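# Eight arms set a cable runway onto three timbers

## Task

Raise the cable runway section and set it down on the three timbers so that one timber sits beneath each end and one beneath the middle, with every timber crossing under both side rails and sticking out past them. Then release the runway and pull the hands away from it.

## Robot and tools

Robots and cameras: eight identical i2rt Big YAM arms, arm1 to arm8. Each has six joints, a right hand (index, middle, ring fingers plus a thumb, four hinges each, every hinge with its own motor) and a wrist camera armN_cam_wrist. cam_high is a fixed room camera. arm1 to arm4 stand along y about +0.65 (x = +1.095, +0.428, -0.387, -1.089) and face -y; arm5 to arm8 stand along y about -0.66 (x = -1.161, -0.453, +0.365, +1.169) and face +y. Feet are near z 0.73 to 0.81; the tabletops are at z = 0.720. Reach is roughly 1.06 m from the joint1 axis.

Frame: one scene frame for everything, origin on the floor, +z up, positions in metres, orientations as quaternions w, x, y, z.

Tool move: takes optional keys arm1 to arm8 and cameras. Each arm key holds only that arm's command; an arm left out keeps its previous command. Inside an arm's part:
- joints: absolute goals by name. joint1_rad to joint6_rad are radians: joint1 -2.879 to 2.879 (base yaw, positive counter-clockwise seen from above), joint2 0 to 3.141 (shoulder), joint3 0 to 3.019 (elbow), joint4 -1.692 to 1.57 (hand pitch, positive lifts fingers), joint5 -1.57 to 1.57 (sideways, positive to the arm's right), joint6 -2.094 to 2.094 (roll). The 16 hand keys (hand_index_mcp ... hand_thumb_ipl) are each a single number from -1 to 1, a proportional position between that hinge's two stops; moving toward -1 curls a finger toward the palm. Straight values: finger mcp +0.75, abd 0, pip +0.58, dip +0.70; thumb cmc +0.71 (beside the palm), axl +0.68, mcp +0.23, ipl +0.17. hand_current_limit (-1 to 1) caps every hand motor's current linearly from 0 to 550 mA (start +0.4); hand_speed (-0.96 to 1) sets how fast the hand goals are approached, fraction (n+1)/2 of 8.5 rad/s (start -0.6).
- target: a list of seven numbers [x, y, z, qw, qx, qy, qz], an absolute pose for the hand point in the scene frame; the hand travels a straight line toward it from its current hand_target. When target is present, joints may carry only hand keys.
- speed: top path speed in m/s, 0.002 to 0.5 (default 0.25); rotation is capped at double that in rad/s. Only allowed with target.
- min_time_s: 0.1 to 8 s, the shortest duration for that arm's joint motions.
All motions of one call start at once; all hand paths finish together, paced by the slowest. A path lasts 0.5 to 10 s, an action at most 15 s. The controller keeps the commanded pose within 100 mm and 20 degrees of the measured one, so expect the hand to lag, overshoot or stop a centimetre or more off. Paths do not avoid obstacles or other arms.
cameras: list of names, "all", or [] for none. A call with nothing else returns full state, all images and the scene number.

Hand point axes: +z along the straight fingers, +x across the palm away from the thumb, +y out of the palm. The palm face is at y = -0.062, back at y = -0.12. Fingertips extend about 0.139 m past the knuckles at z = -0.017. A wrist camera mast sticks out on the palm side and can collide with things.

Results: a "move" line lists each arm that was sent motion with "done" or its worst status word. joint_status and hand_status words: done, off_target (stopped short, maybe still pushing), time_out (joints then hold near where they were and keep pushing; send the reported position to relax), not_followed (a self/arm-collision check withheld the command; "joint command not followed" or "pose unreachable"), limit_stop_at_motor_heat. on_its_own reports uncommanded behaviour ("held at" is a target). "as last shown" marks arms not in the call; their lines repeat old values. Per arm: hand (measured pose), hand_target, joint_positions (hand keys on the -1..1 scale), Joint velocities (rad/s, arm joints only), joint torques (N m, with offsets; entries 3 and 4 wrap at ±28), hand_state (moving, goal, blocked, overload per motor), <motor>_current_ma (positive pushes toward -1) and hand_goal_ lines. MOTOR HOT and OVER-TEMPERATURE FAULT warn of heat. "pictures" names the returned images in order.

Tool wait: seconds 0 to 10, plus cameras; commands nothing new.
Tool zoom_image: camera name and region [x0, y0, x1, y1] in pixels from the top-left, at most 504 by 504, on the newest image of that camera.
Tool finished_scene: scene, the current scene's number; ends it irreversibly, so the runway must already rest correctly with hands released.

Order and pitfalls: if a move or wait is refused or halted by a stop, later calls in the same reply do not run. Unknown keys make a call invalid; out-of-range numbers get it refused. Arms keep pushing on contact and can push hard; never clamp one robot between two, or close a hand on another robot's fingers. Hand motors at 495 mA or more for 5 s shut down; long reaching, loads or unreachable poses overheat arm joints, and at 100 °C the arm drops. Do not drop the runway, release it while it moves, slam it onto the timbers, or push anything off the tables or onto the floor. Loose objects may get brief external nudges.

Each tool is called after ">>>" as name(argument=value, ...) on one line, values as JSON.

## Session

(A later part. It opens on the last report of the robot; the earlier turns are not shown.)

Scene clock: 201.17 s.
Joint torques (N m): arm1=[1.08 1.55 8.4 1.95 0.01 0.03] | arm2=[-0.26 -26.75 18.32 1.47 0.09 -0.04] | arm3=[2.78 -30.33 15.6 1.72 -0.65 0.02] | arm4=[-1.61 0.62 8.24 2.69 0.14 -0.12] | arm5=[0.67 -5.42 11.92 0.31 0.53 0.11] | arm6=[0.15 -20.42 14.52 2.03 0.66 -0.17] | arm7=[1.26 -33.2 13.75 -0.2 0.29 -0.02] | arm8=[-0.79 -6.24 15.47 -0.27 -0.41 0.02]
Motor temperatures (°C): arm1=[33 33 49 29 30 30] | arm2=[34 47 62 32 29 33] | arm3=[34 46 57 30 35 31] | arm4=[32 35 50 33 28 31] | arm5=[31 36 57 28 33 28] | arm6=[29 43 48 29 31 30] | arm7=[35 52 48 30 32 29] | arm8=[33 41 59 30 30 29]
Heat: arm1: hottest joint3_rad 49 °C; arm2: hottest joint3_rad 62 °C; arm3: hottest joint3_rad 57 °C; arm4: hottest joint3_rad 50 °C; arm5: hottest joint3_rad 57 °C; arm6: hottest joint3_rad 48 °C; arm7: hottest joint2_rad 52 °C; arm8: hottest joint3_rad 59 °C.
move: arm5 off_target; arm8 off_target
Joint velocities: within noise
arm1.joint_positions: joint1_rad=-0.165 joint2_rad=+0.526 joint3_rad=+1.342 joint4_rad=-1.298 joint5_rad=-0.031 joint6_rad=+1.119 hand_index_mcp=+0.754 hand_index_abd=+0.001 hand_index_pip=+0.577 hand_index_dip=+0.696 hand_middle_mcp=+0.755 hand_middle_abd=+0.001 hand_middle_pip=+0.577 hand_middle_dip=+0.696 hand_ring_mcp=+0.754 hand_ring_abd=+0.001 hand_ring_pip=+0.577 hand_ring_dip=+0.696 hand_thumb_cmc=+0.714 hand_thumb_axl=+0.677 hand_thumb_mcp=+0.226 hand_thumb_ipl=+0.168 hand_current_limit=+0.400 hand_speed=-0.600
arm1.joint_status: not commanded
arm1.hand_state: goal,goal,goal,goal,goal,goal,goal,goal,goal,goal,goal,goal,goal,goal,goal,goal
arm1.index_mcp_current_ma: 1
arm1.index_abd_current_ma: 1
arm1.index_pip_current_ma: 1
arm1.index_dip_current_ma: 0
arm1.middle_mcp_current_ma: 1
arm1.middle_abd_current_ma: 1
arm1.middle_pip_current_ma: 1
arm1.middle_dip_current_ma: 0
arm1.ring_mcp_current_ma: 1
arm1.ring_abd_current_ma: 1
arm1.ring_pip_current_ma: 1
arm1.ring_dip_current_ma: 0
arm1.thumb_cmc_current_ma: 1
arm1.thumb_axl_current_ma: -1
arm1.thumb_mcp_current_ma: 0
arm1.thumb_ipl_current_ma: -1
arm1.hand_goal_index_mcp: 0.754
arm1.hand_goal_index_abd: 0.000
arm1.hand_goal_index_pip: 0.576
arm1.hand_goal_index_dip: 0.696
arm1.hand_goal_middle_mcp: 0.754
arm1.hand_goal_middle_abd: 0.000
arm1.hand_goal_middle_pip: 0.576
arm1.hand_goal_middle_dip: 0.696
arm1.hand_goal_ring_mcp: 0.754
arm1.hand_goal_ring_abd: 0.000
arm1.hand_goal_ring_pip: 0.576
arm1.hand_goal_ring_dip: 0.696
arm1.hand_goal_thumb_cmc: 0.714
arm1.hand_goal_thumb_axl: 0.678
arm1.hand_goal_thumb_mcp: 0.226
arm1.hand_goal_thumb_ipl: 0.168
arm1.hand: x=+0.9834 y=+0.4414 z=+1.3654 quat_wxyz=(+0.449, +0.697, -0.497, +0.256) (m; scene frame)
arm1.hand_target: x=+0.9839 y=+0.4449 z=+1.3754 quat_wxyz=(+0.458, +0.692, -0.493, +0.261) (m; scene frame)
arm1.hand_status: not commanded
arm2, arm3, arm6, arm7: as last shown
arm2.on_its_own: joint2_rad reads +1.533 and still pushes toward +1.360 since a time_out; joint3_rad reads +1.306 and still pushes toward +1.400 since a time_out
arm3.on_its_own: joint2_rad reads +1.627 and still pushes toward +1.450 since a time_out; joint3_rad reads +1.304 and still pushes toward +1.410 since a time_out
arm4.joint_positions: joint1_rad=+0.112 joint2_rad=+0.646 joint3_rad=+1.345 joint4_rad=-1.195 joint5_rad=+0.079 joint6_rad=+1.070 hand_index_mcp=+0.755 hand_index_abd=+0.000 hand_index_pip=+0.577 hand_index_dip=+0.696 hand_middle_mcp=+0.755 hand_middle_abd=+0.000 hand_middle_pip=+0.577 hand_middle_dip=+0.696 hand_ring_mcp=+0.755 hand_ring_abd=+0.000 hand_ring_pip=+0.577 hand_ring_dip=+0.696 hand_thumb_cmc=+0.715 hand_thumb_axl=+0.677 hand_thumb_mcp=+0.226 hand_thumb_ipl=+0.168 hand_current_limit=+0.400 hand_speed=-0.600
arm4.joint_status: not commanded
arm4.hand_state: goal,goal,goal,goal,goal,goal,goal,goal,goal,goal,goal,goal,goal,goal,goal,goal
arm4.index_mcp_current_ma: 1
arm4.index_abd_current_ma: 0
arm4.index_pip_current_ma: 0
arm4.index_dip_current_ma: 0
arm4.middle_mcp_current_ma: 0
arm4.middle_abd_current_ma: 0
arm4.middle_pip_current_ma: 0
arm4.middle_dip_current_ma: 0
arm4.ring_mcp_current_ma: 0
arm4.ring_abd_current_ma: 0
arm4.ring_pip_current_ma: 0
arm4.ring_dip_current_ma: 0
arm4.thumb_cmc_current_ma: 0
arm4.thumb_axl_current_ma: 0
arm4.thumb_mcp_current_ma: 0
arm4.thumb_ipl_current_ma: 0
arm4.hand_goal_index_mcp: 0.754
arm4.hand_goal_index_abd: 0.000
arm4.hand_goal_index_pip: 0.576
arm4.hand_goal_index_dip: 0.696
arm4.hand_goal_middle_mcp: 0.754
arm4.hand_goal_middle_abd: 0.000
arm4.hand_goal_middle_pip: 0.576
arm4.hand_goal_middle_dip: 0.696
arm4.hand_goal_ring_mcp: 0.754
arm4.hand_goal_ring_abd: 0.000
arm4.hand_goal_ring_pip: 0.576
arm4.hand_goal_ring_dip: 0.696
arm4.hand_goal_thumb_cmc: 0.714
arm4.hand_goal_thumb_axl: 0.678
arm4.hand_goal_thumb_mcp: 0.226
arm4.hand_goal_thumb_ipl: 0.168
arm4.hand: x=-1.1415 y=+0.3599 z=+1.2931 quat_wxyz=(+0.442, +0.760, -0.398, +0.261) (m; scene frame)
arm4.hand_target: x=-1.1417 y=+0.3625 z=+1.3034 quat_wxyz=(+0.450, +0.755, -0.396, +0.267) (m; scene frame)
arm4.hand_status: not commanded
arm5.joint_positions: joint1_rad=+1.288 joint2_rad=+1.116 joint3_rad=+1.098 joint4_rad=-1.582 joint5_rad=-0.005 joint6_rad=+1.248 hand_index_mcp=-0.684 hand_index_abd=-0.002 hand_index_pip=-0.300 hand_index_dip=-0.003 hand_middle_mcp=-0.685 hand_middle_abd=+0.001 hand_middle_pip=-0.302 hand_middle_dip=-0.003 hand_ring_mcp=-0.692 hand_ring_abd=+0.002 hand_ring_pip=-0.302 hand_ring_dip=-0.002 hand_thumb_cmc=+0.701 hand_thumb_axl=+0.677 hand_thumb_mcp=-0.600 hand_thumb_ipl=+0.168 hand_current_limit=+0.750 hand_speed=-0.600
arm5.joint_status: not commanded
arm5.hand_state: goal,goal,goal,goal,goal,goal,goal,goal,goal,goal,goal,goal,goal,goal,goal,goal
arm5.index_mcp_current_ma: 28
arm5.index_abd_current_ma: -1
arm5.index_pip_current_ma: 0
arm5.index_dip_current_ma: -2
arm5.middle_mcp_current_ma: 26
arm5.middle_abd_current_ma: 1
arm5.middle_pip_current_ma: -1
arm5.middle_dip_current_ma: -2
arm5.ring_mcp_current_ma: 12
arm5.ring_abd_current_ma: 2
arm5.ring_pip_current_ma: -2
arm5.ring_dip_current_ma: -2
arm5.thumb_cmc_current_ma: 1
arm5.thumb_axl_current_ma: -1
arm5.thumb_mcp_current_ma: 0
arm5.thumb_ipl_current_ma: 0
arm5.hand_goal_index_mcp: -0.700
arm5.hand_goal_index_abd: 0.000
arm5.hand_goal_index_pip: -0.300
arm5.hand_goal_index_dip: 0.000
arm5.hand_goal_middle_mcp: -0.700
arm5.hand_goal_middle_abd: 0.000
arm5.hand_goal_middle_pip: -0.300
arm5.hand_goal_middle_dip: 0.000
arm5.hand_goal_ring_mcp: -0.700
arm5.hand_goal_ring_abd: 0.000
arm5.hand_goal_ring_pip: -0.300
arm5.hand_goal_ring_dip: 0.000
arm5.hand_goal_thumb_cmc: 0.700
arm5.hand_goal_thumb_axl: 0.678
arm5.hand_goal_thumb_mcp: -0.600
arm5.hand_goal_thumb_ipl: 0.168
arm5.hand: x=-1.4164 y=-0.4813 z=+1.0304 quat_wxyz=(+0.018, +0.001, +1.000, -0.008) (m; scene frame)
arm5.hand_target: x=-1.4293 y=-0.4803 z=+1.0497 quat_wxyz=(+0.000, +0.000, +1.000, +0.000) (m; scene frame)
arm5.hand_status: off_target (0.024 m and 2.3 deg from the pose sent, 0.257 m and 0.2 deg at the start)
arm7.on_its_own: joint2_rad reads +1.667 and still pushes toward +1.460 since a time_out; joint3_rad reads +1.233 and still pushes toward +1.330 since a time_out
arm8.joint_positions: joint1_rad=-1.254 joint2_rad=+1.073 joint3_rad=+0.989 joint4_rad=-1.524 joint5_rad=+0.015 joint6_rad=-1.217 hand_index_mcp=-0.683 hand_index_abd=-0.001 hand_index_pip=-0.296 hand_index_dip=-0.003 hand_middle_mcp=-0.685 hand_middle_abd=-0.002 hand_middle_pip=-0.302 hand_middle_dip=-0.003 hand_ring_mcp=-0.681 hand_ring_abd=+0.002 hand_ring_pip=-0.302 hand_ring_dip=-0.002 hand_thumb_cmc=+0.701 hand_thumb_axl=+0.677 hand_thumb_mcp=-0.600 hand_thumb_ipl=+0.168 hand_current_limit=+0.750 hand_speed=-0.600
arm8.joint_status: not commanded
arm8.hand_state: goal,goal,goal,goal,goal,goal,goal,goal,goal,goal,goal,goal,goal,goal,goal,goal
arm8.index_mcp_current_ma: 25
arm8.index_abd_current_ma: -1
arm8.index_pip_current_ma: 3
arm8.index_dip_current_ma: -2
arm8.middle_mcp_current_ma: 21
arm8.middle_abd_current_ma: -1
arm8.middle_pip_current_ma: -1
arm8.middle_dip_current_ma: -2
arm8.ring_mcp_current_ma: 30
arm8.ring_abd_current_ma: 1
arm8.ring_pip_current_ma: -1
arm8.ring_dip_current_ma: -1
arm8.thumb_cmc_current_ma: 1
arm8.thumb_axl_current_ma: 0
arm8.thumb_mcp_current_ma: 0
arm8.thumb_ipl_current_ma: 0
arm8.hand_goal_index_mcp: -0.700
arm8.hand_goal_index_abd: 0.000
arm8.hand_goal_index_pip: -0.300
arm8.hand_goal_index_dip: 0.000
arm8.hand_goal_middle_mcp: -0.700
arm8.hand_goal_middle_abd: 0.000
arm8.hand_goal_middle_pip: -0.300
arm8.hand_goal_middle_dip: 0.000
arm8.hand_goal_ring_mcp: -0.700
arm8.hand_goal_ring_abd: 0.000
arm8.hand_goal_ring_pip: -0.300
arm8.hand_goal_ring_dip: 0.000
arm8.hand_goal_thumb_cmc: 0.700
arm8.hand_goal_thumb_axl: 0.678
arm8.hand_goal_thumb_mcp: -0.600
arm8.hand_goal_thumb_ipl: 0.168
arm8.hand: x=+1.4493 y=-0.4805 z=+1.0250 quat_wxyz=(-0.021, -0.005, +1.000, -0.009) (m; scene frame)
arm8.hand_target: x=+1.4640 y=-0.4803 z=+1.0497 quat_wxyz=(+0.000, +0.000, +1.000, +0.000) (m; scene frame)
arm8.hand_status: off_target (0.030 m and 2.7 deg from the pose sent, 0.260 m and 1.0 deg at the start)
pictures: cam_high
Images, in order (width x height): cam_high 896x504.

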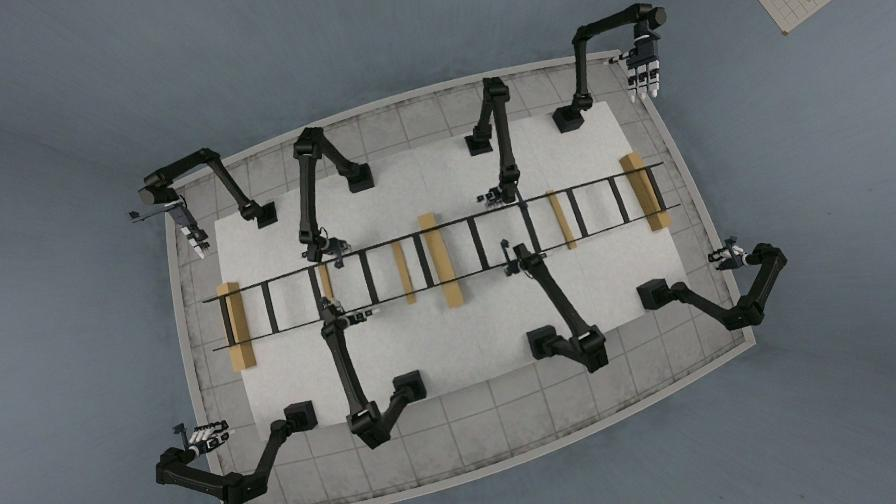

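>>> move(arm2={"joints":{"joint2_rad":1.42},"min_time_s":2}, arm3={"joints":{"joint2_rad":1.51},"min_time_s":2}, arm6={"joints":{"joint2_rad":1.64},"min_time_s":2}, arm7={"joints":{"joint2_rad":1.52},"min_time_s":2})

Scene clock: 206.20 s.
Joint torques (N m): arm1=[0.85 1.73 8.42 2.02 0.03 0.02] | arm2=[-0.5 -24.47 18.07 1.24 0.07 -0.05] | arm3=[2.73 -27.75 15.5 1.65 -0.63 0.02] | arm4=[-1.67 0.62 8.25 2.69 0.14 -0.11] | arm5=[0.67 -5.77 12.03 0.27 0.49 0.13] | arm6=[0.03 -18.84 14.32 1.8 0.67 -0.11] | arm7=[1.26 -30.39 13.6 -0.23 0.29 -0.02] | arm8=[-0.67 -5.13 15.51 -0.36 -0.37 0.04]
Motor temperatures (°C): arm1=[33 33 49 29 30 30] | arm2=[34 47 62 32 29 33] | arm3=[34 47 58 30 35 31] | arm4=[32 35 50 33 28 31] | arm5=[31 35 58 28 33 28] | arm6=[29 43 48 29 31 30] | arm7=[35 51 48 30 32 29] | arm8=[33 40 59 30 30 29]
Heat: arm1: hottest joint3_rad 49 °C; arm2: hottest joint3_rad 62 °C; arm3: hottest joint3_rad 58 °C; arm4: hottest joint3_rad 50 °C; arm5: hottest joint3_rad 58 °C; arm6: hottest joint3_rad 48 °C; arm7: hottest joint2_rad 51 °C; arm8: hottest joint3_rad 59 °C.
move: arm2 done; arm3 time_out; arm6 done; arm7 time_out
Joint velocities: within noise
arm1, arm4, arm5, arm8: as last shown
arm2.joint_positions: joint1_rad=-0.129 joint2_rad=+1.558 joint3_rad=+1.306 joint4_rad=-1.213 joint5_rad=+0.000 joint6_rad=-0.151 hand_index_mcp=+0.824 hand_index_abd=-0.001 hand_index_pip=+0.445 hand_index_dip=-0.791 hand_middle_mcp=+0.816 hand_middle_abd=+0.000 hand_middle_pip=+0.436 hand_middle_dip=-0.795 hand_ring_mcp=+0.804 hand_ring_abd=+0.000 hand_ring_pip=+0.437 hand_ring_dip=-0.805 hand_thumb_cmc=+0.715 hand_thumb_axl=+0.677 hand_thumb_mcp=+0.223 hand_thumb_ipl=+0.168 hand_current_limit=+0.750 hand_speed=-0.600
arm2.joint_status: all done
arm2.hand_state: blocked,goal,blocked,blocked,blocked,goal,blocked,blocked,blocked,goal,blocked,blocked,goal,goal,goal,goal
arm2.index_mcp_current_ma: 357
arm2.index_abd_current_ma: -1
arm2.index_pip_current_ma: 246
arm2.index_dip_current_ma: 351
arm2.middle_mcp_current_ma: 318
arm2.middle_abd_current_ma: 0
arm2.middle_pip_current_ma: 213
arm2.middle_dip_current_ma: 334
arm2.ring_mcp_current_ma: 267
arm2.ring_abd_current_ma: 0
arm2.ring_pip_current_ma: 217
arm2.ring_dip_current_ma: 293
arm2.thumb_cmc_current_ma: 0
arm2.thumb_axl_current_ma: 0
arm2.thumb_mcp_current_ma: -3
arm2.thumb_ipl_current_ma: 0
arm2.hand_goal_index_mcp: 0.720
arm2.hand_goal_index_abd: 0.000
arm2.hand_goal_index_pip: 0.360
arm2.hand_goal_index_dip: -0.900
arm2.hand_goal_middle_mcp: 0.720
arm2.hand_goal_middle_abd: 0.000
arm2.hand_goal_middle_pip: 0.360
arm2.hand_goal_middle_dip: -0.900
arm2.hand_goal_ring_mcp: 0.720
arm2.hand_goal_ring_abd: 0.000
arm2.hand_goal_ring_pip: 0.360
arm2.hand_goal_ring_dip: -0.900
arm2.hand_goal_thumb_cmc: 0.714
arm2.hand_goal_thumb_axl: 0.678
arm2.hand_goal_thumb_mcp: 0.226
arm2.hand_goal_thumb_ipl: 0.168
arm2.on_its_own: joint3_rad reads +1.306 and still pushes toward +1.400 since a time_out
arm2.hand: x=+0.3333 y=+0.1007 z=+0.9188 quat_wxyz=(+0.060, +0.998, +0.000, -0.009) (m; scene frame)
arm2.hand_target: x=+0.3315 y=+0.0893 z=+1.0459 quat_wxyz=(+0.179, +0.983, +0.000, -0.027) (m; scene frame)
arm2.hand_status: not commanded
arm3.joint_positions: joint1_rad=-0.391 joint2_rad=+1.653 joint3_rad=+1.304 joint4_rad=-1.175 joint5_rad=+0.030 joint6_rad=-0.388 hand_index_mcp=+0.827 hand_index_abd=-0.001 hand_index_pip=+0.456 hand_index_dip=-0.794 hand_middle_mcp=+0.821 hand_middle_abd=+0.002 hand_middle_pip=+0.441 hand_middle_dip=-0.783 hand_ring_mcp=+0.817 hand_ring_abd=+0.004 hand_ring_pip=+0.446 hand_ring_dip=-0.806 hand_thumb_cmc=+0.715 hand_thumb_axl=+0.677 hand_thumb_mcp=+0.223 hand_thumb_ipl=+0.168 hand_current_limit=+0.750 hand_speed=-0.600
arm3.joint_status: joint2_rad time_out (moved +0.026 of -0.117)
arm3.hand_state: blocked,goal,blocked,blocked,blocked,goal,blocked,blocked,blocked,goal,blocked,blocked,goal,goal,goal,goal
arm3.index_mcp_current_ma: 262
arm3.index_abd_current_ma: 0
arm3.index_pip_current_ma: 199
arm3.index_dip_current_ma: 238
arm3.middle_mcp_current_ma: 237
arm3.middle_abd_current_ma: 0
arm3.middle_pip_current_ma: 148
arm3.middle_dip_current_ma: 278
arm3.ring_mcp_current_ma: 224
arm3.ring_abd_current_ma: 1
arm3.ring_pip_current_ma: 165
arm3.ring_dip_current_ma: 195
arm3.thumb_cmc_current_ma: 0
arm3.thumb_axl_current_ma: 0
arm3.thumb_mcp_current_ma: -1
arm3.thumb_ipl_current_ma: 0
arm3.hand_goal_index_mcp: 0.720
arm3.hand_goal_index_abd: 0.000
arm3.hand_goal_index_pip: 0.360
arm3.hand_goal_index_dip: -0.900
arm3.hand_goal_middle_mcp: 0.720
arm3.hand_goal_middle_abd: 0.000
arm3.hand_goal_middle_pip: 0.360
arm3.hand_goal_middle_dip: -0.900
arm3.hand_goal_ring_mcp: 0.720
arm3.hand_goal_ring_abd: 0.000
arm3.hand_goal_ring_pip: 0.360
arm3.hand_goal_ring_dip: -0.900
arm3.hand_goal_thumb_cmc: 0.714
arm3.hand_goal_thumb_axl: 0.678
arm3.hand_goal_thumb_mcp: 0.226
arm3.hand_goal_thumb_ipl: 0.168
arm3.on_its_own: joint2_rad reads +1.653 and still pushes toward +1.510 since a time_out; joint3_rad reads +1.304 and still pushes toward +1.410 since a time_out
arm3.hand: x=-0.6124 y=+0.1247 z=+0.9060 quat_wxyz=(+0.017, +1.000, -0.010, -0.017) (m; scene frame)
arm3.hand_target: x=-0.6126 y=+0.0905 z=+1.0469 quat_wxyz=(+0.152, +0.986, -0.001, -0.062) (m; scene frame)
arm3.hand_status: not commanded
arm6.joint_positions: joint1_rad=+0.257 joint2_rad=+1.716 joint3_rad=+1.313 joint4_rad=-1.130 joint5_rad=-0.011 joint6_rad=+0.291 hand_index_mcp=+0.844 hand_index_abd=+0.003 hand_index_pip=+0.436 hand_index_dip=-0.850 hand_middle_mcp=+0.855 hand_middle_abd=+0.005 hand_middle_pip=+0.439 hand_middle_dip=-0.838 hand_ring_mcp=-0.757 hand_ring_abd=+0.001 hand_ring_pip=+0.578 hand_ring_dip=+0.503 hand_thumb_cmc=+0.715 hand_thumb_axl=+0.677 hand_thumb_mcp=+0.223 hand_thumb_ipl=+0.168 hand_current_limit=+0.750 hand_speed=-0.600
arm6.joint_status: all done
arm6.hand_state: blocked,goal,blocked,blocked,blocked,goal,blocked,blocked,goal,goal,overload,goal,goal,goal,goal,goal
arm6.index_mcp_current_ma: 361
arm6.index_abd_current_ma: 4
arm6.index_pip_current_ma: 254
arm6.index_dip_current_ma: 153
arm6.middle_mcp_current_ma: 417
arm6.middle_abd_current_ma: 6
arm6.middle_pip_current_ma: 268
arm6.middle_dip_current_ma: 197
arm6.ring_mcp_current_ma: -15
arm6.ring_abd_current_ma: 1
arm6.ring_pip_current_ma: 0
arm6.ring_dip_current_ma: 4
arm6.thumb_cmc_current_ma: 1
arm6.thumb_axl_current_ma: -1
arm6.thumb_mcp_current_ma: -5
arm6.thumb_ipl_current_ma: 0
arm6.hand_goal_index_mcp: 0.750
arm6.hand_goal_index_abd: 0.000
arm6.hand_goal_index_pip: 0.360
arm6.hand_goal_index_dip: -0.900
arm6.hand_goal_middle_mcp: 0.750
arm6.hand_goal_middle_abd: 0.000
arm6.hand_goal_middle_pip: 0.360
arm6.hand_goal_middle_dip: -0.900
arm6.hand_goal_ring_mcp: -0.750
arm6.hand_goal_ring_abd: 0.000
arm6.hand_goal_ring_pip: 0.576
arm6.hand_goal_ring_dip: 0.500
arm6.hand_goal_thumb_cmc: 0.714
arm6.hand_goal_thumb_axl: 0.678
arm6.hand_goal_thumb_mcp: 0.226
arm6.hand_goal_thumb_ipl: 0.168
arm6.hand: x=-0.5723 y=-0.0914 z=+0.8898 quat_wxyz=(-0.012, +0.003, +1.000, +0.022) (m; scene frame)
arm6.hand_target: x=-0.5764 y=-0.0616 z=+0.9687 quat_wxyz=(-0.030, +0.001, +0.994, +0.107) (m; scene frame)
arm6.hand_status: not commanded
arm7.joint_positions: joint1_rad=+0.141 joint2_rad=+1.691 joint3_rad=+1.233 joint4_rad=-1.100 joint5_rad=-0.004 joint6_rad=+0.105 hand_index_mcp=+0.804 hand_index_abd=-0.002 hand_index_pip=-0.677 hand_index_dip=+0.484 hand_middle_mcp=+0.803 hand_middle_abd=-0.001 hand_middle_pip=-0.681 hand_middle_dip=+0.487 hand_ring_mcp=+0.794 hand_ring_abd=-0.001 hand_ring_pip=-0.676 hand_ring_dip=+0.491 hand_thumb_cmc=+0.708 hand_thumb_axl=+0.677 hand_thumb_mcp=+0.221 hand_thumb_ipl=+0.168 hand_current_limit=+0.750 hand_speed=-0.600
arm7.joint_status: joint2_rad time_out (moved +0.024 of -0.147)
arm7.hand_state: blocked,goal,blocked,goal,blocked,goal,blocked,goal,blocked,goal,blocked,goal,goal,goal,goal,goal
arm7.index_mcp_current_ma: 194
arm7.index_abd_current_ma: -3
arm7.index_pip_current_ma: 280
arm7.index_dip_current_ma: 9
arm7.middle_mcp_current_ma: 188
arm7.middle_abd_current_ma: -2
arm7.middle_pip_current_ma: 262
arm7.middle_dip_current_ma: 17
arm7.ring_mcp_current_ma: 148
arm7.ring_abd_current_ma: -2
arm7.ring_pip_current_ma: 282
arm7.ring_dip_current_ma: 29
arm7.thumb_cmc_current_ma: -5
arm7.thumb_axl_current_ma: -2
arm7.thumb_mcp_current_ma: -31
arm7.thumb_ipl_current_ma: -1
arm7.hand_goal_index_mcp: 0.754
arm7.hand_goal_index_abd: 0.000
arm7.hand_goal_index_pip: -0.750
arm7.hand_goal_index_dip: 0.480
arm7.hand_goal_middle_mcp: 0.754
arm7.hand_goal_middle_abd: 0.000
arm7.hand_goal_middle_pip: -0.750
arm7.hand_goal_middle_dip: 0.480
arm7.hand_goal_ring_mcp: 0.754
arm7.hand_goal_ring_abd: 0.000
arm7.hand_goal_ring_pip: -0.750
arm7.hand_goal_ring_dip: 0.480
arm7.hand_goal_thumb_cmc: 0.710
arm7.hand_goal_thumb_axl: 0.678
arm7.hand_goal_thumb_mcp: 0.230
arm7.hand_goal_thumb_ipl: 0.168
arm7.on_its_own: joint2_rad reads +1.691 and still pushes toward +1.520 since a time_out; joint3_rad reads +1.233 and still pushes toward +1.330 since a time_out
arm7.hand: x=+0.3363 y=-0.0846 z=+0.8797 quat_wxyz=(-0.003, -0.001, +1.000, +0.005) (m; scene frame)
arm7.hand_target: x=+0.3386 y=-0.0578 z=+1.0192 quat_wxyz=(-0.012, +0.000, +0.992, +0.128) (m; scene frame)
arm7.hand_status: not commanded
arm8.joint_positions: joint1_rad=-1.254 joint2_rad=+1.073 joint3_rad=+0.989 joint4_rad=-1.524 joint5_rad=+0.015 joint6_rad=-1.218 hand_index_mcp=-0.683 hand_index_abd=-0.001 hand_index_pip=-0.296 hand_index_dip=-0.003 hand_middle_mcp=-0.685 hand_middle_abd=-0.002 hand_middle_pip=-0.302 hand_middle_dip=-0.003 hand_ring_mcp=-0.681 hand_ring_abd=+0.002 hand_ring_pip=-0.302 hand_ring_dip=-0.002 hand_thumb_cmc=+0.701 hand_thumb_axl=+0.677 hand_thumb_mcp=-0.600 hand_thumb_ipl=+0.168 hand_current_limit=+0.750 hand_speed=-0.600
arm8.hand_target: x=+1.4640 y=-0.4802 z=+1.0497 quat_wxyz=(+0.000, +0.000, +1.000, +0.000) (m; scene frame)
pictures: none

>>> move(arm2={"joints":{"joint2_rad":1.47},"min_time_s":2}, arm3={"joints":{"joint2_rad":1.56},"min_time_s":2}, arm6={"joints":{"joint2_rad":1.68},"min_time_s":2}, arm7={"joints":{"joint2_rad":1.57},"min_time_s":2})

Scene clock: 211.07 s.
Joint torques (N m): arm1=[0.79 1.73 8.49 1.98 0.03 0.02] | arm2=[-1.14 -24.29 17.88 0.94 0.11 -0.07] | arm3=[2.78 -28.22 15.27 1.18 -0.65 -0.03] | arm4=[-1.67 0.62 8.24 2.67 0.14 -0.12] | arm5=[1.14 -6.01 12.05 0.23 0.55 0.14] | arm6=[0.03 -19.14 14.09 1.36 0.66 -0.08] | arm7=[1.2 -29.57 13.37 -0.29 0.3 -0.02] | arm8=[-0.97 -5.66 15.42 -0.24 -0.39 0.05]
Motor temperatures (°C): arm1=[33 33 49 29 30 30] | arm2=[34 48 62 32 29 33] | arm3=[34 47 58 30 35 31] | arm4=[32 35 50 33 28 31] | arm5=[31 35 59 28 33 28] | arm6=[29 43 48 29 31 30] | arm7=[35 51 49 30 32 29] | arm8=[33 40 59 30 29 29]
Heat: arm1: hottest joint3_rad 49 °C; arm2: hottest joint3_rad 62 °C; arm3: hottest joint3_rad 58 °C; arm4: hottest joint3_rad 50 °C; arm5: hottest joint3_rad 59 °C; arm6: hottest joint3_rad 48 °C; arm7: hottest joint2_rad 51 °C; arm8: hottest joint3_rad 59 °C.
move: arm2 done; arm3 off_target; arm6 done; arm7 time_out
Joint velocities: within noise
arm1, arm4, arm5, arm8: as last shown
arm2.joint_positions: joint1_rad=-0.127 joint2_rad=+1.606 joint3_rad=+1.306 joint4_rad=-1.204 joint5_rad=+0.000 joint6_rad=-0.150 hand_index_mcp=+0.815 hand_index_abd=-0.001 hand_index_pip=+0.445 hand_index_dip=-0.796 hand_middle_mcp=+0.807 hand_middle_abd=+0.000 hand_middle_pip=+0.436 hand_middle_dip=-0.795 hand_ring_mcp=+0.796 hand_ring_abd=+0.000 hand_ring_pip=+0.437 hand_ring_dip=-0.801 hand_thumb_cmc=+0.715 hand_thumb_axl=+0.677 hand_thumb_mcp=+0.223 hand_thumb_ipl=+0.168 hand_current_limit=+0.750 hand_speed=-0.600
arm2.joint_status: all done
arm2.hand_state: blocked,goal,blocked,blocked,blocked,goal,blocked,blocked,blocked,goal,blocked,blocked,goal,goal,goal,goal
arm2.index_mcp_current_ma: 315
arm2.index_abd_current_ma: -1
arm2.index_pip_current_ma: 246
arm2.index_dip_current_ma: 329
arm2.middle_mcp_current_ma: 278
arm2.middle_abd_current_ma: 0
arm2.middle_pip_current_ma: 213
arm2.middle_dip_current_ma: 334
arm2.ring_mcp_current_ma: 230
arm2.ring_abd_current_ma: 0
arm2.ring_pip_current_ma: 217
arm2.ring_dip_current_ma: 308
arm2.thumb_cmc_current_ma: 0
arm2.thumb_axl_current_ma: 0
arm2.thumb_mcp_current_ma: -3
arm2.thumb_ipl_current_ma: 0
arm2.hand_goal_index_mcp: 0.720
arm2.hand_goal_index_abd: 0.000
arm2.hand_goal_index_pip: 0.360
arm2.hand_goal_index_dip: -0.900
arm2.hand_goal_middle_mcp: 0.720
arm2.hand_goal_middle_abd: 0.000
arm2.hand_goal_middle_pip: 0.360
arm2.hand_goal_middle_dip: -0.900
arm2.hand_goal_ring_mcp: 0.720
arm2.hand_goal_ring_abd: 0.000
arm2.hand_goal_ring_pip: 0.360
arm2.hand_goal_ring_dip: -0.900
arm2.hand_goal_thumb_cmc: 0.714
arm2.hand_goal_thumb_axl: 0.678
arm2.hand_goal_thumb_mcp: 0.226
arm2.hand_goal_thumb_ipl: 0.168
arm2.on_its_own: joint3_rad reads +1.306 and still pushes toward +1.400 since a time_out
arm2.hand: x=+0.3334 y=+0.0965 z=+0.8933 quat_wxyz=(+0.040, +0.999, +0.000, -0.006) (m; scene frame)
arm2.hand_target: x=+0.3302 y=+0.0810 z=+1.0181 quat_wxyz=(+0.155, +0.988, +0.000, -0.023) (m; scene frame)
arm2.hand_status: not commanded
arm3.joint_positions: joint1_rad=-0.390 joint2_rad=+1.703 joint3_rad=+1.304 joint4_rad=-1.166 joint5_rad=+0.030 joint6_rad=-0.383 hand_index_mcp=+0.819 hand_index_abd=-0.001 hand_index_pip=+0.456 hand_index_dip=-0.808 hand_middle_mcp=+0.815 hand_middle_abd=+0.002 hand_middle_pip=+0.441 hand_middle_dip=-0.789 hand_ring_mcp=+0.815 hand_ring_abd=+0.004 hand_ring_pip=+0.446 hand_ring_dip=-0.806 hand_thumb_cmc=+0.715 hand_thumb_axl=+0.677 hand_thumb_mcp=+0.223 hand_thumb_ipl=+0.168 hand_current_limit=+0.750 hand_speed=-0.600
arm3.joint_status: joint2_rad off_target (ended at +1.702, target +1.560)
arm3.hand_state: blocked,goal,blocked,blocked,blocked,goal,blocked,blocked,blocked,goal,blocked,blocked,goal,goal,goal,goal
arm3.index_mcp_current_ma: 231
arm3.index_abd_current_ma: 0
arm3.index_pip_current_ma: 199
arm3.index_dip_current_ma: 186
arm3.middle_mcp_current_ma: 215
arm3.middle_abd_current_ma: 0
arm3.middle_pip_current_ma: 148
arm3.middle_dip_current_ma: 257
arm3.ring_mcp_current_ma: 214
arm3.ring_abd_current_ma: 1
arm3.ring_pip_current_ma: 165
arm3.ring_dip_current_ma: 195
arm3.thumb_cmc_current_ma: 0
arm3.thumb_axl_current_ma: 0
arm3.thumb_mcp_current_ma: -1
arm3.thumb_ipl_current_ma: 0
arm3.hand_goal_index_mcp: 0.720
arm3.hand_goal_index_abd: 0.000
arm3.hand_goal_index_pip: 0.360
arm3.hand_goal_index_dip: -0.900
arm3.hand_goal_middle_mcp: 0.720
arm3.hand_goal_middle_abd: 0.000
arm3.hand_goal_middle_pip: 0.360
arm3.hand_goal_middle_dip: -0.900
arm3.hand_goal_ring_mcp: 0.720
arm3.hand_goal_ring_abd: 0.000
arm3.hand_goal_ring_pip: 0.360
arm3.hand_goal_ring_dip: -0.900
arm3.hand_goal_thumb_cmc: 0.714
arm3.hand_goal_thumb_axl: 0.678
arm3.hand_goal_thumb_mcp: 0.226
arm3.hand_goal_thumb_ipl: 0.168
arm3.on_its_own: joint2_rad reads +1.703 and still pushes toward +1.560 since a time_out; joint3_rad reads +1.304 and still pushes toward +1.410 since a time_out
arm3.hand: x=-0.6127 y=+0.1231 z=+0.8795 quat_wxyz=(-0.001, +1.000, -0.012, -0.009) (m; scene frame)
arm3.hand_target: x=-0.6148 y=+0.0848 z=+1.0172 quat_wxyz=(+0.129, +0.990, -0.001, -0.052) (m; scene frame)
arm3.hand_status: not commanded
arm6.joint_positions: joint1_rad=+0.257 joint2_rad=+1.753 joint3_rad=+1.313 joint4_rad=-1.122 joint5_rad=-0.011 joint6_rad=+0.289 hand_index_mcp=+0.843 hand_index_abd=+0.002 hand_index_pip=+0.436 hand_index_dip=-0.844 hand_middle_mcp=+0.850 hand_middle_abd=+0.003 hand_middle_pip=+0.439 hand_middle_dip=-0.835 hand_ring_mcp=-0.765 hand_ring_abd=+0.001 hand_ring_pip=+0.578 hand_ring_dip=+0.503 hand_thumb_cmc=+0.715 hand_thumb_axl=+0.677 hand_thumb_mcp=+0.223 hand_thumb_ipl=+0.168 hand_current_limit=+0.750 hand_speed=-0.600
arm6.joint_status: all done
arm6.hand_state: blocked,goal,blocked,blocked,blocked,goal,blocked,blocked,goal,goal,overload,goal,goal,goal,goal,goal
arm6.index_mcp_current_ma: 354
arm6.index_abd_current_ma: 3
arm6.index_pip_current_ma: 254
arm6.index_dip_current_ma: 176
arm6.middle_mcp_current_ma: 390
arm6.middle_abd_current_ma: 4
arm6.middle_pip_current_ma: 268
arm6.middle_dip_current_ma: 212
arm6.ring_mcp_current_ma: -36
arm6.ring_abd_current_ma: 1
arm6.ring_pip_current_ma: 0
arm6.ring_dip_current_ma: 4
arm6.thumb_cmc_current_ma: 1
arm6.thumb_axl_current_ma: -1
arm6.thumb_mcp_current_ma: -5
arm6.thumb_ipl_current_ma: 0
arm6.hand_goal_index_mcp: 0.750
arm6.hand_goal_index_abd: 0.000
arm6.hand_goal_index_pip: 0.360
arm6.hand_goal_index_dip: -0.900
arm6.hand_goal_middle_mcp: 0.750
arm6.hand_goal_middle_abd: 0.000
arm6.hand_goal_middle_pip: 0.360
arm6.hand_goal_middle_dip: -0.900
arm6.hand_goal_ring_mcp: -0.750
arm6.hand_goal_ring_abd: 0.000
arm6.hand_goal_ring_pip: 0.576
arm6.hand_goal_ring_dip: 0.500
arm6.hand_goal_thumb_cmc: 0.714
arm6.hand_goal_thumb_axl: 0.678
arm6.hand_goal_thumb_mcp: 0.226
arm6.hand_goal_thumb_ipl: 0.168
arm6.hand: x=-0.5725 y=-0.0906 z=+0.8696 quat_wxyz=(-0.008, +0.002, +1.000, +0.008) (m; scene frame)
arm6.hand_target: x=-0.5768 y=-0.0598 z=+0.9453 quat_wxyz=(-0.024, +0.001, +0.996, +0.088) (m; scene frame)
arm6.hand_status: not commanded
arm7.joint_positions: joint1_rad=+0.141 joint2_rad=+1.731 joint3_rad=+1.233 joint4_rad=-1.100 joint5_rad=-0.005 joint6_rad=+0.105 hand_index_mcp=+0.805 hand_index_abd=-0.004 hand_index_pip=-0.676 hand_index_dip=+0.484 hand_middle_mcp=+0.803 hand_middle_abd=-0.003 hand_middle_pip=-0.680 hand_middle_dip=+0.487 hand_ring_mcp=+0.794 hand_ring_abd=-0.003 hand_ring_pip=-0.676 hand_ring_dip=+0.491 hand_thumb_cmc=+0.708 hand_thumb_axl=+0.677 hand_thumb_mcp=+0.221 hand_thumb_ipl=+0.168 hand_current_limit=+0.750 hand_speed=-0.600
arm7.joint_status: joint2_rad time_out (moved +0.039 of -0.121)
arm7.hand_state: blocked,goal,blocked,goal,blocked,goal,blocked,goal,blocked,goal,blocked,goal,goal,goal,goal,goal
arm7.index_mcp_current_ma: 197
arm7.index_abd_current_ma: -7
arm7.index_pip_current_ma: 285
arm7.index_dip_current_ma: 8
arm7.middle_mcp_current_ma: 188
arm7.middle_abd_current_ma: -6
arm7.middle_pip_current_ma: 265
arm7.middle_dip_current_ma: 18
arm7.ring_mcp_current_ma: 148
arm7.ring_abd_current_ma: -6
arm7.ring_pip_current_ma: 283
arm7.ring_dip_current_ma: 32
arm7.thumb_cmc_current_ma: -5
arm7.thumb_axl_current_ma: -2
arm7.thumb_mcp_current_ma: -31
arm7.thumb_ipl_current_ma: -1
arm7.hand_goal_index_mcp: 0.754
arm7.hand_goal_index_abd: 0.000
arm7.hand_goal_index_pip: -0.750
arm7.hand_goal_index_dip: 0.480
arm7.hand_goal_middle_mcp: 0.754
arm7.hand_goal_middle_abd: 0.000
arm7.hand_goal_middle_pip: -0.750
arm7.hand_goal_middle_dip: 0.480
arm7.hand_goal_ring_mcp: 0.754
arm7.hand_goal_ring_abd: 0.000
arm7.hand_goal_ring_pip: -0.750
arm7.hand_goal_ring_dip: 0.480
arm7.hand_goal_thumb_cmc: 0.710
arm7.hand_goal_thumb_axl: 0.678
arm7.hand_goal_thumb_mcp: 0.230
arm7.hand_goal_thumb_ipl: 0.168
arm7.on_its_own: joint2_rad reads +1.731 and still pushes toward +1.570 since a time_out; joint3_rad reads +1.233 and still pushes toward +1.330 since a time_out
arm7.hand: x=+0.3365 y=-0.0869 z=+0.8585 quat_wxyz=(-0.001, -0.001, +1.000, -0.015) (m; scene frame)
arm7.hand_target: x=+0.3382 y=-0.0540 z=+0.9906 quat_wxyz=(-0.010, +0.000, +0.995, +0.104) (m; scene frame)
arm7.hand_status: not commanded
pictures: none

>>> move(arm2={"joints":{"joint2_rad":1.505},"min_time_s":2}, arm3={"joints":{"joint2_rad":1.595},"min_time_s":2}, arm6={"joints":{"joint2_rad":1.715},"min_time_s":2}, arm7={"joints":{"joint2_rad":1.61},"min_time_s":2}, cameras=["cam_high","arm7_cam_wrist","arm2_cam_wrist"])

Scene clock: 213.93 s.
Joint torques (N m): arm1=[0.97 1.73 8.47 2 -0.01 0.06] | arm2=[-0.38 -24.35 17.74 0.59 0.1 -0.07] | arm3=[2.49 -27.46 15.25 0.91 -0.66 -0.03] | arm4=[-1.67 0.62 8.24 2.67 0.14 -0.11] | arm5=[0.67 -5.66 11.86 0.38 0.46 0.14] | arm6=[-0.03 -16.79 14.12 1.37 0.66 -0.07] | arm7=[1.26 -26.23 13.39 -0.29 0.31 -0.03] | arm8=[-0.67 -5.71 15.64 -0.24 -0.4 0]
Motor temperatures (°C): arm1=[33 33 49 29 30 30] | arm2=[34 49 62 32 29 33] | arm3=[34 48 58 30 35 31] | arm4=[32 35 50 33 28 31] | arm5=[31 35 60 28 33 28] | arm6=[29 43 48 29 31 30] | arm7=[35 52 49 30 32 29] | arm8=[33 40 59 30 29 29]
Heat: arm1: hottest joint3_rad 49 °C; arm2: hottest joint3_rad 62 °C; arm3: hottest joint3_rad 58 °C; arm4: hottest joint3_rad 50 °C; arm5: hottest joint3_rad 60 °C; arm6: hottest joint3_rad 48 °C; arm7: hottest joint2_rad 52 °C; arm8: hottest joint3_rad 59 °C.
move: arm2 done; arm3 done; arm6 done; arm7 done
Joint velocities: within noise
arm1, arm4, arm5, arm8: as last shown
arm2.joint_positions: joint1_rad=-0.127 joint2_rad=+1.629 joint3_rad=+1.306 joint4_rad=-1.203 joint5_rad=+0.000 joint6_rad=-0.149 hand_index_mcp=+0.810 hand_index_abd=-0.001 hand_index_pip=+0.445 hand_index_dip=-0.800 hand_middle_mcp=+0.803 hand_middle_abd=+0.000 hand_middle_pip=+0.436 hand_middle_dip=-0.795 hand_ring_mcp=+0.793 hand_ring_abd=+0.000 hand_ring_pip=+0.437 hand_ring_dip=-0.801 hand_thumb_cmc=+0.715 hand_thumb_axl=+0.677 hand_thumb_mcp=+0.223 hand_thumb_ipl=+0.168 hand_current_limit=+0.750 hand_speed=-0.600
arm2.joint_status: all done
arm2.hand_state: blocked,goal,blocked,blocked,blocked,goal,blocked,blocked,blocked,goal,blocked,blocked,goal,goal,goal,goal
arm2.index_mcp_current_ma: 292
arm2.index_abd_current_ma: -1
arm2.index_pip_current_ma: 246
arm2.index_dip_current_ma: 314
arm2.middle_mcp_current_ma: 261
arm2.middle_abd_current_ma: 0
arm2.middle_pip_current_ma: 213
arm2.middle_dip_current_ma: 334
arm2.ring_mcp_current_ma: 217
arm2.ring_abd_current_ma: 0
arm2.ring_pip_current_ma: 217
arm2.ring_dip_current_ma: 308
arm2.thumb_cmc_current_ma: 0
arm2.thumb_axl_current_ma: 0
arm2.thumb_mcp_current_ma: -3
arm2.thumb_ipl_current_ma: 0
arm2.hand_goal_index_mcp: 0.720
arm2.hand_goal_index_abd: 0.000
arm2.hand_goal_index_pip: 0.360
arm2.hand_goal_index_dip: -0.900
arm2.hand_goal_middle_mcp: 0.720
arm2.hand_goal_middle_abd: 0.000
arm2.hand_goal_middle_pip: 0.360
arm2.hand_goal_middle_dip: -0.900
arm2.hand_goal_ring_mcp: 0.720
arm2.hand_goal_ring_abd: 0.000
arm2.hand_goal_ring_pip: 0.360
arm2.hand_goal_ring_dip: -0.900
arm2.hand_goal_thumb_cmc: 0.714
arm2.hand_goal_thumb_axl: 0.678
arm2.hand_goal_thumb_mcp: 0.226
arm2.hand_goal_thumb_ipl: 0.168
arm2.on_its_own: joint3_rad reads +1.306 and still pushes toward +1.400 since a time_out
arm2.hand: x=+0.3332 y=+0.0957 z=+0.8806 quat_wxyz=(+0.029, +1.000, +0.000, -0.004) (m; scene frame)
arm2.hand_target: x=+0.3295 y=+0.0760 z=+0.9980 quat_wxyz=(+0.138, +0.990, +0.000, -0.021) (m; scene frame)
arm2.hand_status: not commanded
arm3.joint_positions: joint1_rad=-0.390 joint2_rad=+1.725 joint3_rad=+1.304 joint4_rad=-1.161 joint5_rad=+0.031 joint6_rad=-0.381 hand_index_mcp=+0.813 hand_index_abd=-0.001 hand_index_pip=+0.456 hand_index_dip=-0.817 hand_middle_mcp=+0.811 hand_middle_abd=+0.002 hand_middle_pip=+0.441 hand_middle_dip=-0.794 hand_ring_mcp=+0.813 hand_ring_abd=+0.004 hand_ring_pip=+0.446 hand_ring_dip=-0.806 hand_thumb_cmc=+0.715 hand_thumb_axl=+0.677 hand_thumb_mcp=+0.223 hand_thumb_ipl=+0.168 hand_current_limit=+0.750 hand_speed=-0.600
arm3.joint_status: all done
arm3.hand_state: blocked,goal,blocked,blocked,blocked,goal,blocked,blocked,blocked,goal,blocked,blocked,goal,goal,goal,goal
arm3.index_mcp_current_ma: 207
arm3.index_abd_current_ma: 0
arm3.index_pip_current_ma: 199
arm3.index_dip_current_ma: 158
arm3.middle_mcp_current_ma: 199
arm3.middle_abd_current_ma: 0
arm3.middle_pip_current_ma: 148
arm3.middle_dip_current_ma: 238
arm3.ring_mcp_current_ma: 206
arm3.ring_abd_current_ma: 1
arm3.ring_pip_current_ma: 165
arm3.ring_dip_current_ma: 195
arm3.thumb_cmc_current_ma: 0
arm3.thumb_axl_current_ma: 0
arm3.thumb_mcp_current_ma: -1
arm3.thumb_ipl_current_ma: 0
arm3.hand_goal_index_mcp: 0.720
arm3.hand_goal_index_abd: 0.000
arm3.hand_goal_index_pip: 0.360
arm3.hand_goal_index_dip: -0.900
arm3.hand_goal_middle_mcp: 0.720
arm3.hand_goal_middle_abd: 0.000
arm3.hand_goal_middle_pip: 0.360
arm3.hand_goal_middle_dip: -0.900
arm3.hand_goal_ring_mcp: 0.720
arm3.hand_goal_ring_abd: 0.000
arm3.hand_goal_ring_pip: 0.360
arm3.hand_goal_ring_dip: -0.900
arm3.hand_goal_thumb_cmc: 0.714
arm3.hand_goal_thumb_axl: 0.678
arm3.hand_goal_thumb_mcp: 0.226
arm3.hand_goal_thumb_ipl: 0.168
arm3.on_its_own: joint3_rad reads +1.304 and still pushes toward +1.410 since a time_out
arm3.hand: x=-0.6130 y=+0.1228 z=+0.8672 quat_wxyz=(-0.010, +1.000, -0.013, -0.006) (m; scene frame)
arm3.hand_target: x=-0.6158 y=+0.0815 z=+0.9964 quat_wxyz=(+0.113, +0.993, -0.001, -0.046) (m; scene frame)
arm3.hand_status: not commanded
arm6.joint_positions: joint1_rad=+0.257 joint2_rad=+1.756 joint3_rad=+1.313 joint4_rad=-1.122 joint5_rad=-0.011 joint6_rad=+0.289 hand_index_mcp=+0.843 hand_index_abd=+0.002 hand_index_pip=+0.436 hand_index_dip=-0.844 hand_middle_mcp=+0.850 hand_middle_abd=+0.003 hand_middle_pip=+0.439 hand_middle_dip=-0.835 hand_ring_mcp=-0.773 hand_ring_abd=+0.001 hand_ring_pip=+0.578 hand_ring_dip=+0.503 hand_thumb_cmc=+0.715 hand_thumb_axl=+0.677 hand_thumb_mcp=+0.223 hand_thumb_ipl=+0.168 hand_current_limit=+0.750 hand_speed=-0.600
arm6.joint_status: all done
arm6.hand_state: blocked,goal,blocked,blocked,blocked,goal,blocked,blocked,blocked,goal,overload,goal,goal,goal,goal,goal
arm6.index_mcp_current_ma: 354
arm6.index_abd_current_ma: 3
arm6.index_pip_current_ma: 254
arm6.index_dip_current_ma: 176
arm6.middle_mcp_current_ma: 390
arm6.middle_abd_current_ma: 4
arm6.middle_pip_current_ma: 268
arm6.middle_dip_current_ma: 212
arm6.ring_mcp_current_ma: -61
arm6.ring_abd_current_ma: 1
arm6.ring_pip_current_ma: 0
arm6.ring_dip_current_ma: 4
arm6.thumb_cmc_current_ma: 1
arm6.thumb_axl_current_ma: -1
arm6.thumb_mcp_current_ma: -5
arm6.thumb_ipl_current_ma: 0
arm6.hand_goal_index_mcp: 0.750
arm6.hand_goal_index_abd: 0.000
arm6.hand_goal_index_pip: 0.360
arm6.hand_goal_index_dip: -0.900
arm6.hand_goal_middle_mcp: 0.750
arm6.hand_goal_middle_abd: 0.000
arm6.hand_goal_middle_pip: 0.360
arm6.hand_goal_middle_dip: -0.900
arm6.hand_goal_ring_mcp: -0.750
arm6.hand_goal_ring_abd: 0.000
arm6.hand_goal_ring_pip: 0.576
arm6.hand_goal_ring_dip: 0.500
arm6.hand_goal_thumb_cmc: 0.714
arm6.hand_goal_thumb_axl: 0.678
arm6.hand_goal_thumb_mcp: 0.226
arm6.hand_goal_thumb_ipl: 0.168
arm6.hand: x=-0.5725 y=-0.0907 z=+0.8681 quat_wxyz=(-0.008, +0.002, +1.000, +0.007) (m; scene frame)
arm6.hand_target: x=-0.5771 y=-0.0591 z=+0.9246 quat_wxyz=(-0.019, +0.001, +0.997, +0.071) (m; scene frame)
arm6.hand_status: not commanded
arm7.joint_positions: joint1_rad=+0.141 joint2_rad=+1.734 joint3_rad=+1.233 joint4_rad=-1.101 joint5_rad=-0.005 joint6_rad=+0.105 hand_index_mcp=+0.805 hand_index_abd=-0.004 hand_index_pip=-0.676 hand_index_dip=+0.485 hand_middle_mcp=+0.803 hand_middle_abd=-0.003 hand_middle_pip=-0.680 hand_middle_dip=+0.493 hand_ring_mcp=+0.794 hand_ring_abd=-0.003 hand_ring_pip=-0.676 hand_ring_dip=+0.494 hand_thumb_cmc=+0.708 hand_thumb_axl=+0.677 hand_thumb_mcp=+0.221 hand_thumb_ipl=+0.168 hand_current_limit=+0.750 hand_speed=-0.600
arm7.joint_status: all done
arm7.hand_state: blocked,goal,blocked,goal,blocked,goal,blocked,goal,blocked,goal,blocked,goal,goal,goal,goal,goal
arm7.index_mcp_current_ma: 198
arm7.index_abd_current_ma: -7
arm7.index_pip_current_ma: 285
arm7.index_dip_current_ma: 13
arm7.middle_mcp_current_ma: 188
arm7.middle_abd_current_ma: -7
arm7.middle_pip_current_ma: 265
arm7.middle_dip_current_ma: 36
arm7.ring_mcp_current_ma: 148
arm7.ring_abd_current_ma: -6
arm7.ring_pip_current_ma: 283
arm7.ring_dip_current_ma: 41
arm7.thumb_cmc_current_ma: -5
arm7.thumb_axl_current_ma: -2
arm7.thumb_mcp_current_ma: -31
arm7.thumb_ipl_current_ma: -1
arm7.hand_goal_index_mcp: 0.754
arm7.hand_goal_index_abd: 0.000
arm7.hand_goal_index_pip: -0.750
arm7.hand_goal_index_dip: 0.480
arm7.hand_goal_middle_mcp: 0.754
arm7.hand_goal_middle_abd: 0.000
arm7.hand_goal_middle_pip: -0.750
arm7.hand_goal_middle_dip: 0.480
arm7.hand_goal_ring_mcp: 0.754
arm7.hand_goal_ring_abd: 0.000
arm7.hand_goal_ring_pip: -0.750
arm7.hand_goal_ring_dip: 0.480
arm7.hand_goal_thumb_cmc: 0.710
arm7.hand_goal_thumb_axl: 0.678
arm7.hand_goal_thumb_mcp: 0.230
arm7.hand_goal_thumb_ipl: 0.168
arm7.on_its_own: joint3_rad reads +1.233 and still pushes toward +1.330 since a time_out
arm7.hand: x=+0.3366 y=-0.0873 z=+0.8568 quat_wxyz=(-0.001, -0.001, +1.000, -0.017) (m; scene frame)
arm7.hand_target: x=+0.3380 y=-0.0520 z=+0.9679 quat_wxyz=(-0.008, +0.000, +0.996, +0.084) (m; scene frame)
arm7.hand_status: not commanded
pictures: arm2_cam_wrist, arm7_cam_wrist, cam_high
Images, in order (width x height): arm2_cam_wrist 896x504, arm7_cam_wrist 896x504, cam_high 896x504.

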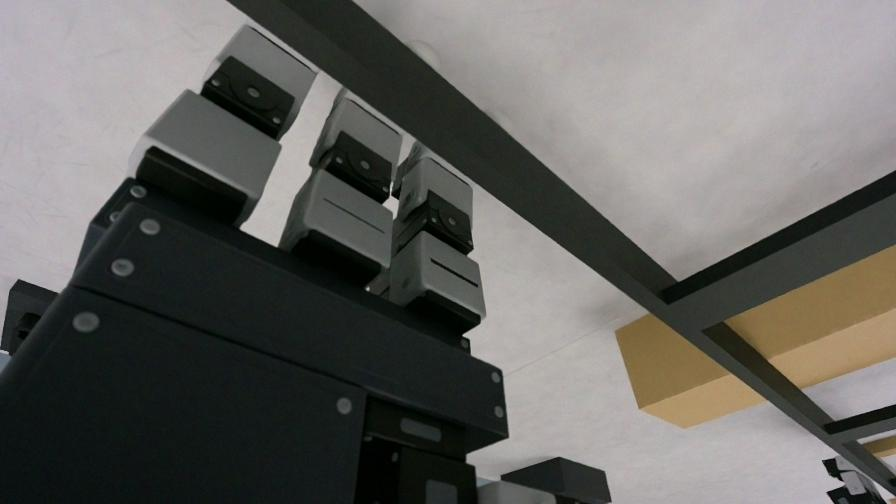

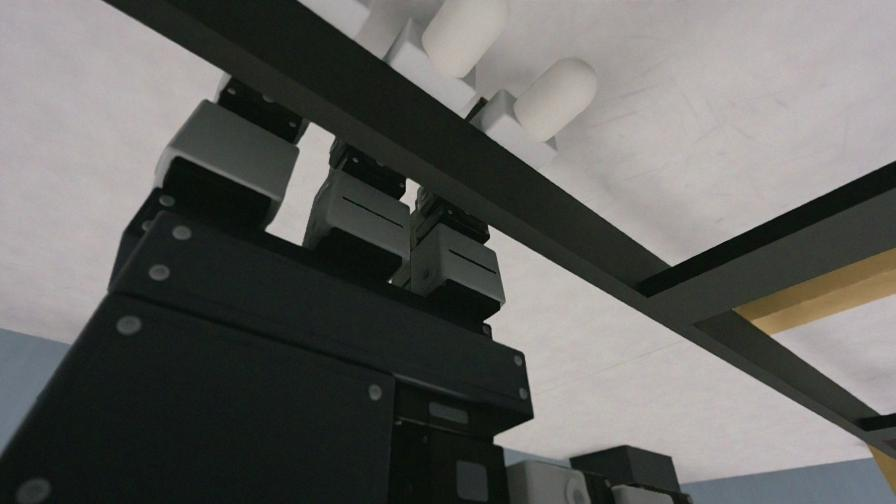

